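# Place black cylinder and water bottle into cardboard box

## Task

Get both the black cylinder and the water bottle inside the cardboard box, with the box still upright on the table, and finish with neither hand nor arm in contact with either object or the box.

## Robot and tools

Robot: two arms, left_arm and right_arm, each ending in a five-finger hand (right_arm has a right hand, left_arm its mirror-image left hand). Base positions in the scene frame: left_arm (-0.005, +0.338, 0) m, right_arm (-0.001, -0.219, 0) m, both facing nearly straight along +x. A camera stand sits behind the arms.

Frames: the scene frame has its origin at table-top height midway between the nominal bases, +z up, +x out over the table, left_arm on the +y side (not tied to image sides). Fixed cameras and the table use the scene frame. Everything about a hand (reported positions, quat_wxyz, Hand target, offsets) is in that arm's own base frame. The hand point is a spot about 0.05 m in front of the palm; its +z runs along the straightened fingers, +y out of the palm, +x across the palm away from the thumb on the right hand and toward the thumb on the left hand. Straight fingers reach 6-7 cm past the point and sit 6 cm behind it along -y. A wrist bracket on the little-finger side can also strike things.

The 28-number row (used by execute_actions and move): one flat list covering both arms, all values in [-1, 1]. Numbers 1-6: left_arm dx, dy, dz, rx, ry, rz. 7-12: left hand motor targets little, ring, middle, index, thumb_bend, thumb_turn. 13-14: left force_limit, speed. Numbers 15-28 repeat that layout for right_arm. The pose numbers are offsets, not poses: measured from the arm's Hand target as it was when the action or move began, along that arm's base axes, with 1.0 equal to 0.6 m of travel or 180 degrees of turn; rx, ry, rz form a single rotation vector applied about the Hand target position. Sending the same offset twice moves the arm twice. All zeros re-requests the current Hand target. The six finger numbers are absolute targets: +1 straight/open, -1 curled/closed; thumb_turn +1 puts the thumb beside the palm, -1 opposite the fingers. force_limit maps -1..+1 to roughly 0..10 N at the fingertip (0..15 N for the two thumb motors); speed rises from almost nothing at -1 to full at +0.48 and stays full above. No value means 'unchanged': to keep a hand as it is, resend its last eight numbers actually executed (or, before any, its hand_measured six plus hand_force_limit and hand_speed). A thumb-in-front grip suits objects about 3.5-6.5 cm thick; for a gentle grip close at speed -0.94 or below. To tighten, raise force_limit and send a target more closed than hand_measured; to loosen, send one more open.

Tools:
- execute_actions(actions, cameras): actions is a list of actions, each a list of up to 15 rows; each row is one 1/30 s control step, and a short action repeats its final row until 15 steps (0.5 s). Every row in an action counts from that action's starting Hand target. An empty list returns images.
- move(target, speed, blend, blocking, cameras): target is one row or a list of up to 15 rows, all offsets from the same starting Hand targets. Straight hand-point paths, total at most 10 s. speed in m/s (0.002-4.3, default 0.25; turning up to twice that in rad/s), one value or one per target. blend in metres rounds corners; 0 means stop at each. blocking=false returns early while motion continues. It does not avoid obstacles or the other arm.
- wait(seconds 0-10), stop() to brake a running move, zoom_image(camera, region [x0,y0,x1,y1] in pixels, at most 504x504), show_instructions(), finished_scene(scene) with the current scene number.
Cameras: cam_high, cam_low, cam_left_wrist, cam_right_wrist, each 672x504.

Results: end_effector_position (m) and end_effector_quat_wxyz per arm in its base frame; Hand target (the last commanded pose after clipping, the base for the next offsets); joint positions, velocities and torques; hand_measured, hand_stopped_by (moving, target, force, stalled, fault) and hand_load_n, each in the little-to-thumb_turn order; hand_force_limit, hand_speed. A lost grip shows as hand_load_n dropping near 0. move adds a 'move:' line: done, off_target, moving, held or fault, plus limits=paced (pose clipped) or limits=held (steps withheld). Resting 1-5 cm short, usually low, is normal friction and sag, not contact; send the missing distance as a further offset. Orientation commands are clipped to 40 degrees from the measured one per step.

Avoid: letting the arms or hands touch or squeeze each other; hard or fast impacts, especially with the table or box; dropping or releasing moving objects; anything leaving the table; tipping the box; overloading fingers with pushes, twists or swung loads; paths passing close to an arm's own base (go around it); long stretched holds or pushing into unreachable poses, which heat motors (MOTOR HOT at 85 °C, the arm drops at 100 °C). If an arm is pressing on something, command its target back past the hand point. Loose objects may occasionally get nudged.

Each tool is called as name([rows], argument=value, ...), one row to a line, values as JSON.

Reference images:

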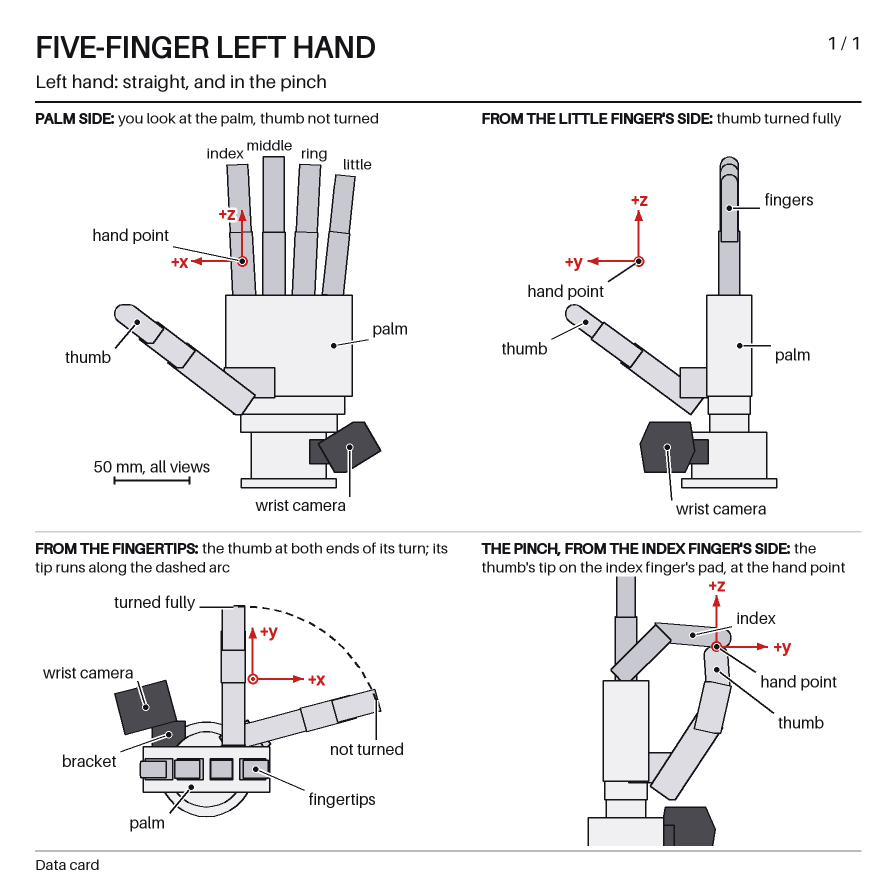

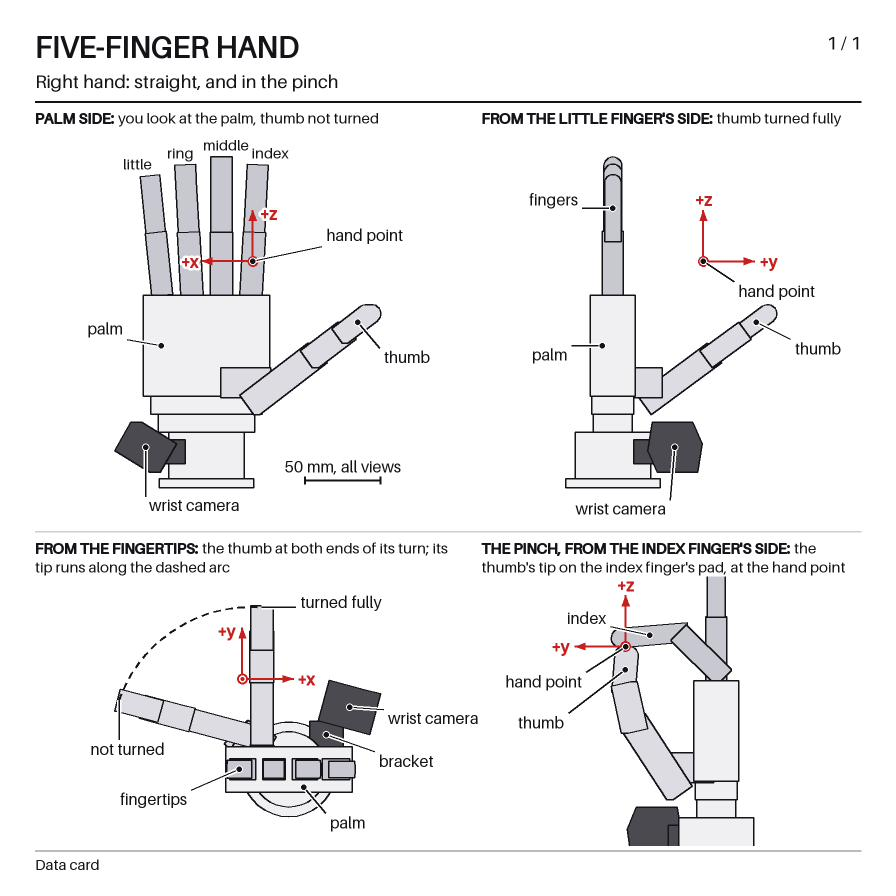

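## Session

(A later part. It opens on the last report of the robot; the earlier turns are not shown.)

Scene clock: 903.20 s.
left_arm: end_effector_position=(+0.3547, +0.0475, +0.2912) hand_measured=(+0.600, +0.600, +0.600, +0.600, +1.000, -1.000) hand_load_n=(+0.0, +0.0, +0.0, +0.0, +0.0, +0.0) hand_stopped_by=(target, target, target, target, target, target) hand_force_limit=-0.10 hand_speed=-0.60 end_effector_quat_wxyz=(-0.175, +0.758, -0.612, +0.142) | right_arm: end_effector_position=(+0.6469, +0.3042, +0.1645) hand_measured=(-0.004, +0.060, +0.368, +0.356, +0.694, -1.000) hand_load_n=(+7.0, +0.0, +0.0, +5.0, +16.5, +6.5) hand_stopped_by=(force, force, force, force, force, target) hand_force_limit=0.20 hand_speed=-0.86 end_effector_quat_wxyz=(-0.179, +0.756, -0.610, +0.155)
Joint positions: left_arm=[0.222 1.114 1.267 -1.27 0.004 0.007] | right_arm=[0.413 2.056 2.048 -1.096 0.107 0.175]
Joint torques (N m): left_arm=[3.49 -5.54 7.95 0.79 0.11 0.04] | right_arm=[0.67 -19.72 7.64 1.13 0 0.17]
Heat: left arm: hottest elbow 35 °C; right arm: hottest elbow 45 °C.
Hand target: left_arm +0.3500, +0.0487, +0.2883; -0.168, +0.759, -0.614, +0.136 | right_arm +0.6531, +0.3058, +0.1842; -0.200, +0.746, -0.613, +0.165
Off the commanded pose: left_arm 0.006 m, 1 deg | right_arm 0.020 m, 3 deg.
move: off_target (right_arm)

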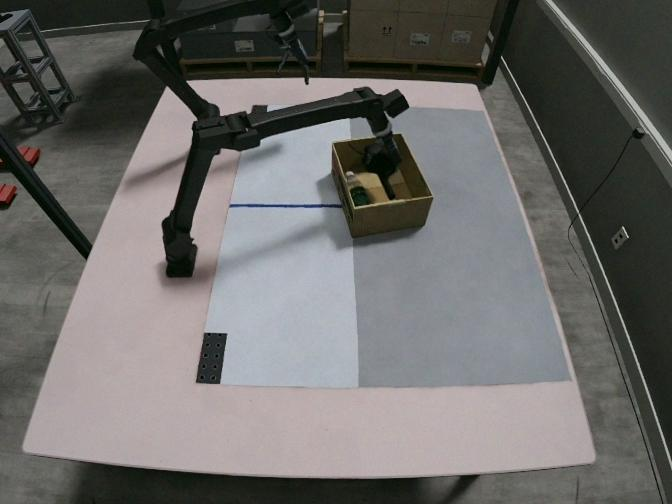

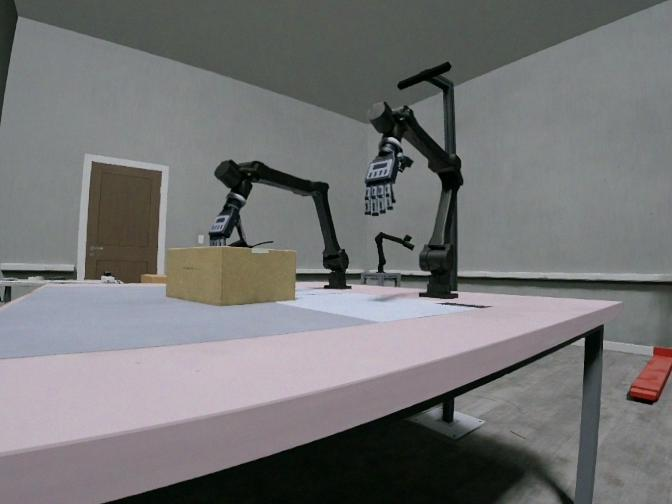

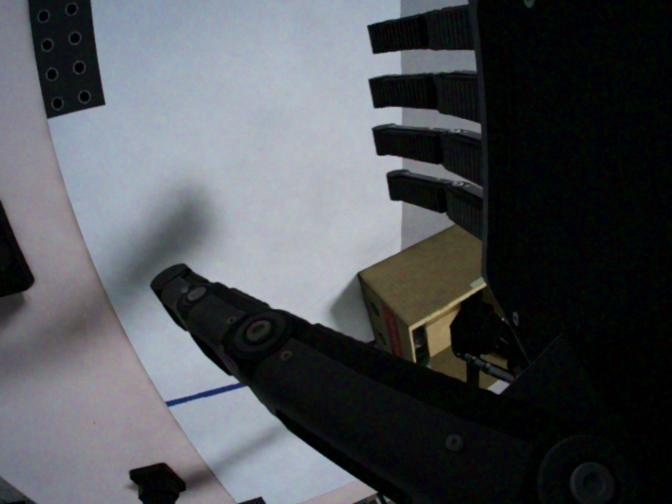

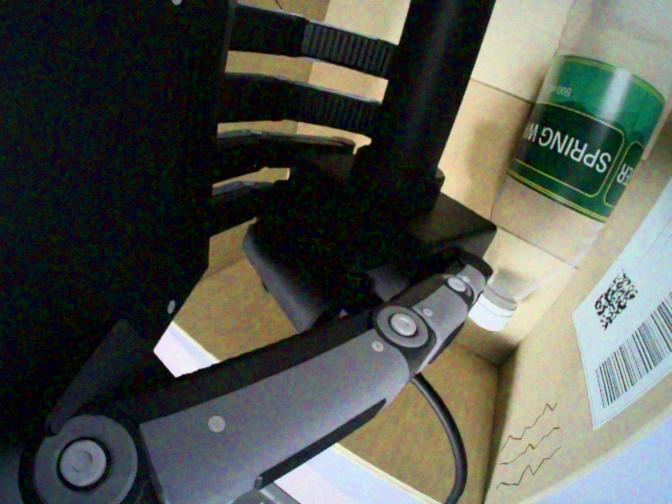

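move([
  [0,0,0,0,0,0,0.6,0.6,0.6,0.6,1,-1,-0.1,-0.6,0.0223,0.0025,-0.06,0,0,0.022,-0.1,-0.1,-0.97,-0.97,-0.97,-1,0.2,-0.86],
  [0,0,0,0,0,0,0.6,0.6,0.6,0.6,1,-1,-0.1,-0.6,0.0223,0.0025,-0.207,0,0,0.022,-0.1,-0.1,-0.97,-0.97,-0.97,-1,0.2,-0.86],
], speed=0.1, blend=0.01, cameras=["all"])

zoom_image(camera="cam_high", region=[300, 90, 480, 250])

Scene clock: 920.77 s.
left_arm: end_effector_position=(+0.3547, +0.0475, +0.2912) hand_measured=(+0.600, +0.600, +0.600, +0.600, +1.000, -1.000) hand_load_n=(+0.0, +0.0, +0.0, +0.0, +0.0, +0.0) hand_stopped_by=(target, target, target, target, target, target) hand_force_limit=-0.10 hand_speed=-0.60 end_effector_quat_wxyz=(-0.175, +0.758, -0.612, +0.142) | right_arm: end_effector_position=(+0.6649, +0.3181, +0.0748) hand_measured=(-0.004, +0.060, +0.368, +0.356, +0.694, -1.000) hand_load_n=(+5.0, +0.5, +0.0, +4.0, +17.0, +3.5) hand_stopped_by=(force, force, force, force, force, target) hand_force_limit=0.20 hand_speed=-0.86 end_effector_quat_wxyz=(-0.214, +0.767, -0.584, +0.158)
Joint positions: left_arm=[0.222 1.114 1.267 -1.27 0.004 0.007] | right_arm=[0.413 2.11 1.886 -0.812 0.065 0.124]
Joint torques (N m): left_arm=[3.43 -5.48 8.08 0.9 0.07 0.09] | right_arm=[-0.26 -17.79 5.87 1.25 0.06 -0.02]
Heat: left arm: hottest elbow 35 °C; right arm: hottest elbow 41 °C.
Hand target: left_arm +0.3500, +0.0487, +0.2883; -0.168, +0.759, -0.614, +0.136 | right_arm +0.6665, +0.3073, +0.0598; -0.206, +0.767, -0.587, +0.158
Off the commanded pose: left_arm 0.006 m, 1 deg | right_arm 0.018 m, 1 deg.
move: off_target (right_arm)

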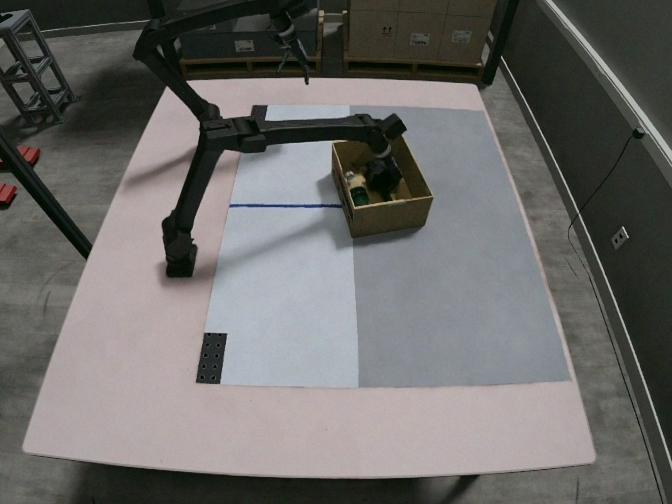

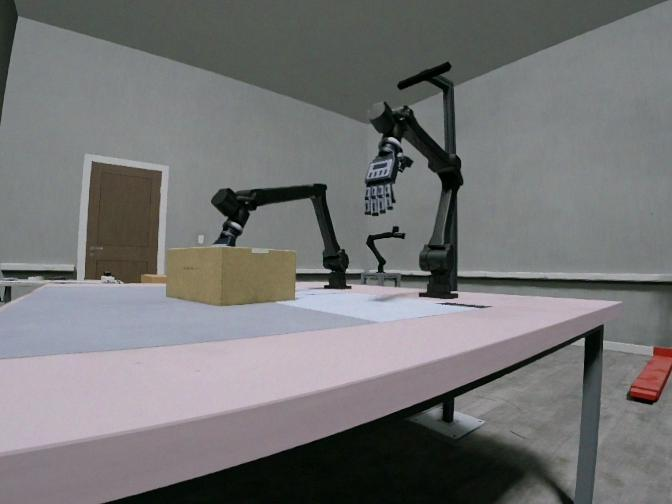

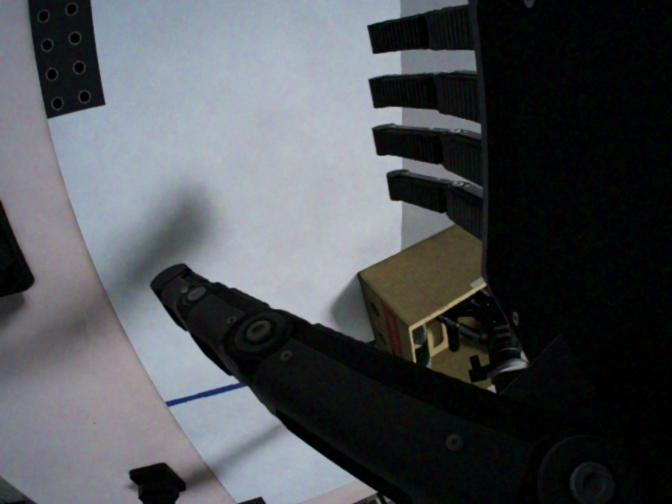

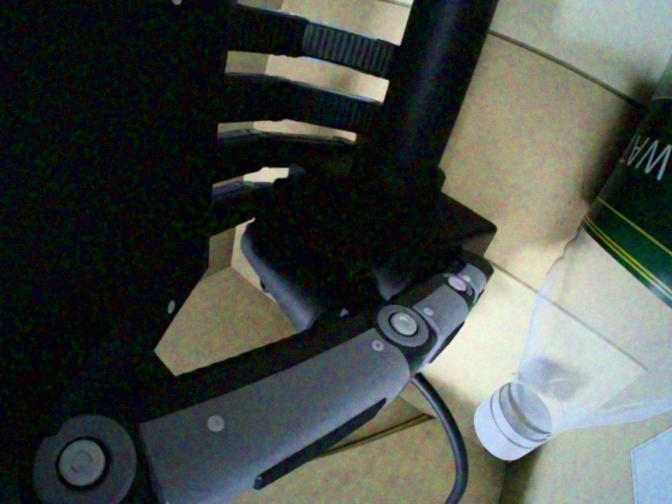

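Scaled by 2.800.

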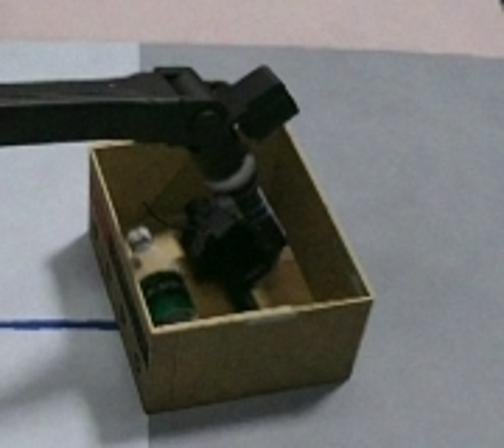

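move(target=[0,0,0,0,0,0,0.6,0.6,0.6,0.6,1,-1,-0.1,-0.6,-0.002,-0.01,-0.025,0,0,0,-0.1,-0.1,-0.97,-0.97,-0.97,-1,0.2,-0.86], speed=0.1, cameras=["cam_high", "cam_right_wrist"])

zoom_image(camera="cam_high", region=[300, 90, 480, 250])

Scene clock: 928.10 s.
left_arm: end_effector_position=(+0.3547, +0.0475, +0.2912) hand_measured=(+0.600, +0.600, +0.600, +0.600, +1.000, -1.000) hand_load_n=(+0.0, +0.0, +0.0, +0.0, +0.0, +0.0) hand_stopped_by=(target, target, target, target, target, target) hand_force_limit=-0.10 hand_speed=-0.60 end_effector_quat_wxyz=(-0.175, +0.758, -0.612, +0.142) | right_arm: end_effector_position=(+0.6670, +0.3165, +0.0734) hand_measured=(-0.004, +0.060, +0.368, +0.356, +0.694, -1.000) hand_load_n=(+4.0, +0.0, +0.5, +4.0, +17.0, +4.0) hand_stopped_by=(force, force, force, force, force, target) hand_force_limit=0.20 hand_speed=-0.86 end_effector_quat_wxyz=(-0.225, +0.764, -0.583, +0.163)
Joint positions: left_arm=[0.222 1.114 1.267 -1.27 0.004 0.007] | right_arm=[0.409 2.097 1.854 -0.768 0.063 0.124]
Joint torques (N m): left_arm=[3.43 -5.89 8.08 0.76 0.02 0.05] | right_arm=[-0.91 -16.73 5.37 0.98 0.04 -0.08]
Heat: left arm: hottest elbow 35 °C; right arm: hottest elbow 39 °C.
Hand target: left_arm +0.3500, +0.0487, +0.2883; -0.168, +0.759, -0.614, +0.136 | right_arm +0.6653, +0.3014, +0.0450; -0.206, +0.767, -0.587, +0.158
Off the commanded pose: left_arm 0.006 m, 1 deg | right_arm 0.032 m, 2 deg.
move: off_target (right_arm)
Images, in order (width x height): cam_high 672x504, cam_right_wrist 672x504.

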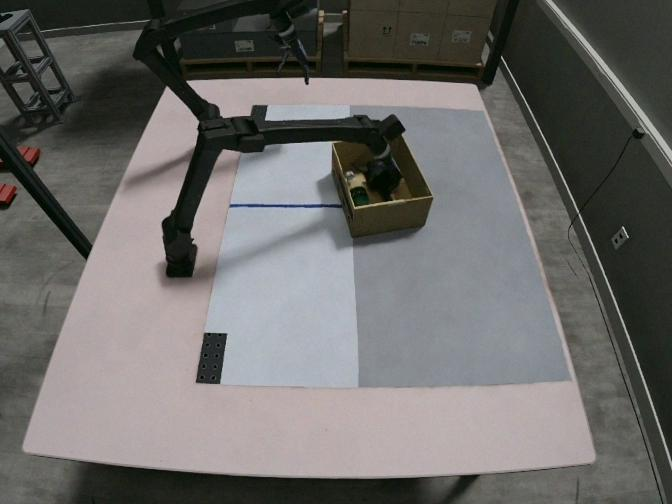

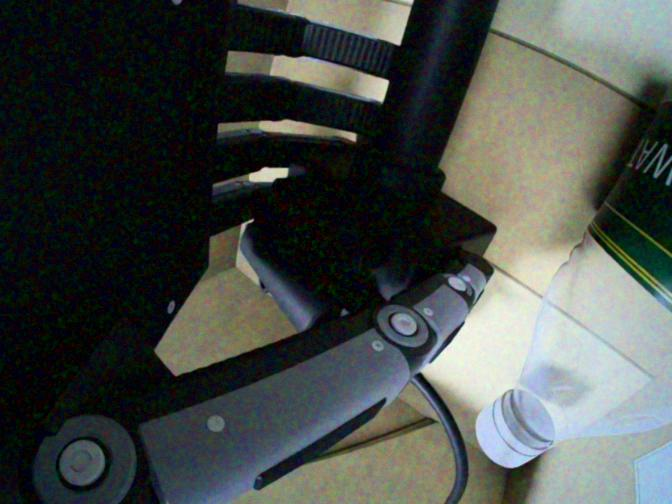

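Scaled by 2.800.

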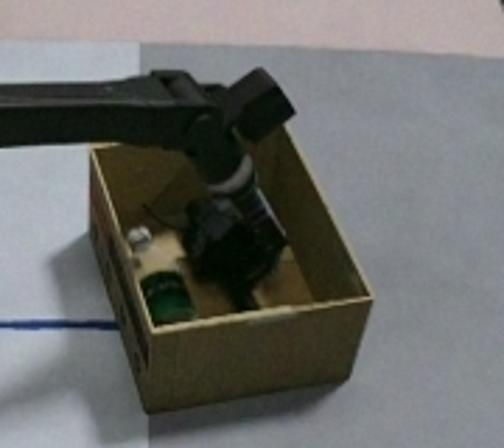

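move([
  [0,0,0,0,0,0,0.6,0.6,0.6,0.6,1,-1,-0.1,-0.6,0,0.015,0.035,0,0,0,0.62,0.62,0.62,0.62,0.92,-1,0.2,-0.75],
  [0,0,0,0,0,0,0.6,0.6,0.6,0.6,1,-1,-0.1,-0.6,0,0.015,0.2,0,0,0,0.62,0.62,0.62,0.62,0.92,-1,0.2,-0.75],
  [0,0,0,0,0,0,0.6,0.6,0.6,0.6,1,-1,-0.1,-0.6,0,0.01,0.36,0,0,0,0.62,0.62,0.62,0.62,0.92,-1,0.2,-0.75],
], speed=[0.1,0.1,0.25], blend=[0,0.02,0], cameras=["all"])

zoom_image(camera="cam_high", region=[300, 90, 480, 250])

Scene clock: 942.60 s.
left_arm: end_effector_position=(+0.3547, +0.0475, +0.2912) hand_measured=(+0.600, +0.600, +0.600, +0.600, +1.000, -1.000) hand_load_n=(+0.0, +0.0, +0.0, +0.0, +0.0, +0.0) hand_stopped_by=(target, target, target, target, target, target) hand_force_limit=-0.10 hand_speed=-0.60 end_effector_quat_wxyz=(-0.175, +0.758, -0.612, +0.142) | right_arm: end_effector_position=(+0.6544, +0.3093, +0.2340) hand_measured=(+0.620, +0.620, +0.620, +0.620, +0.920, -1.000) hand_load_n=(-0.5, +0.0, -0.5, +0.0, +0.0, +0.0) hand_stopped_by=(target, target, target, target, target, target) hand_force_limit=0.20 hand_speed=-0.75 end_effector_quat_wxyz=(-0.185, +0.773, -0.589, +0.144)
Joint positions: left_arm=[0.222 1.114 1.267 -1.27 0.004 0.007] | right_arm=[0.408 2.123 2.344 -1.322 0.069 0.123]
Joint torques (N m): left_arm=[3.19 -5.66 7.87 0.95 0.07 0.05] | right_arm=[-0.15 -18.84 11.02 0.35 -0.04 0]
Heat: left arm: hottest elbow 35 °C; right arm: hottest elbow 39 °C.
Hand target: left_arm +0.3500, +0.0487, +0.2883; -0.168, +0.759, -0.614, +0.136 | right_arm +0.6653, +0.3073, +0.2609; -0.206, +0.767, -0.587, +0.158
Off the commanded pose: left_arm 0.006 m, 1 deg | right_arm 0.029 m, 3 deg.
move: off_target (right_arm)

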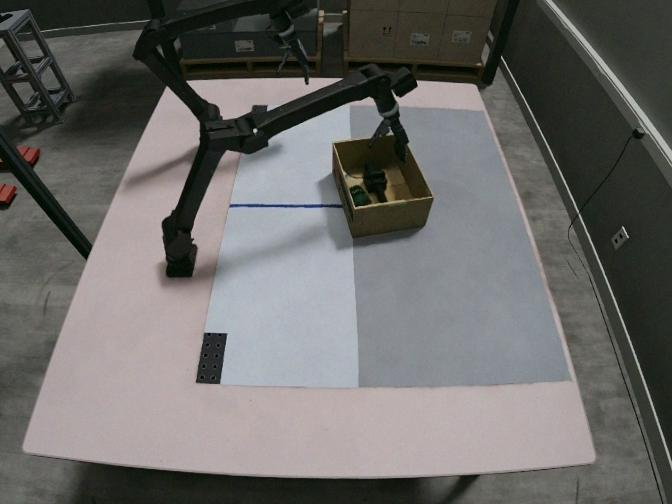

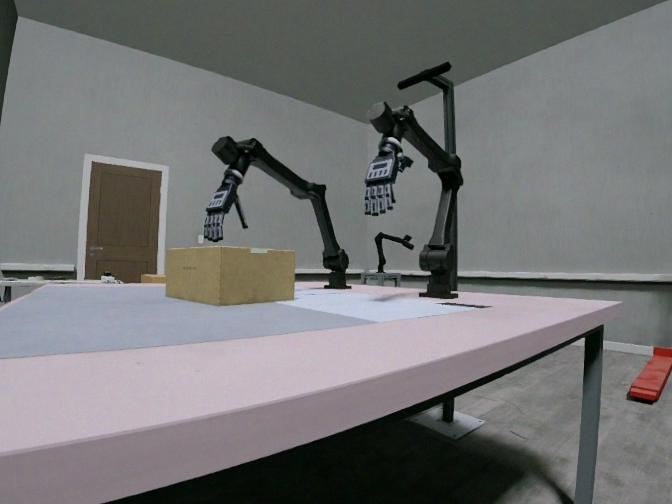

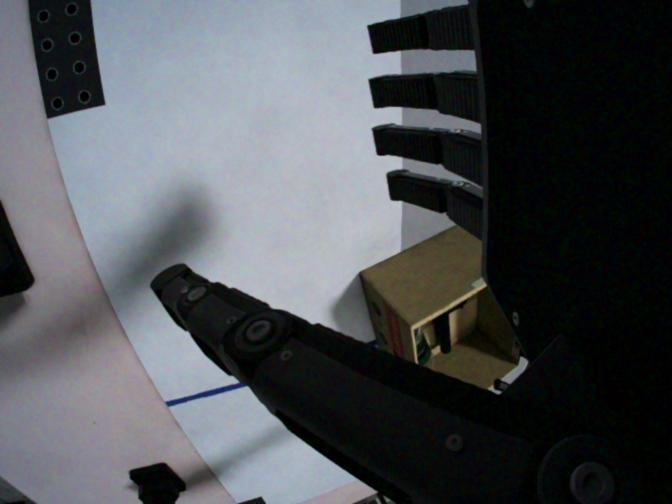

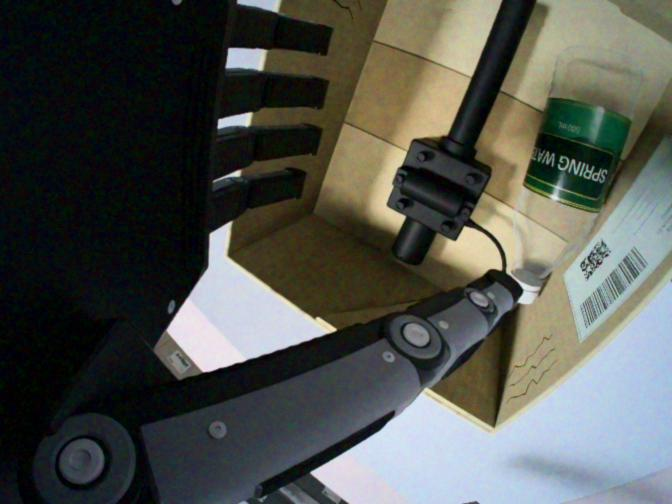

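Scaled by 2.800.

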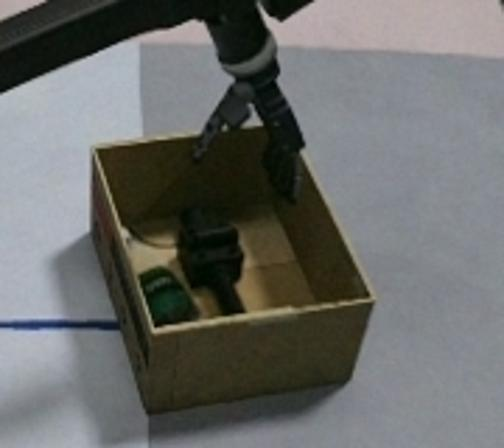

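finished_scene(scene=1)

The scene is finished: the task was done.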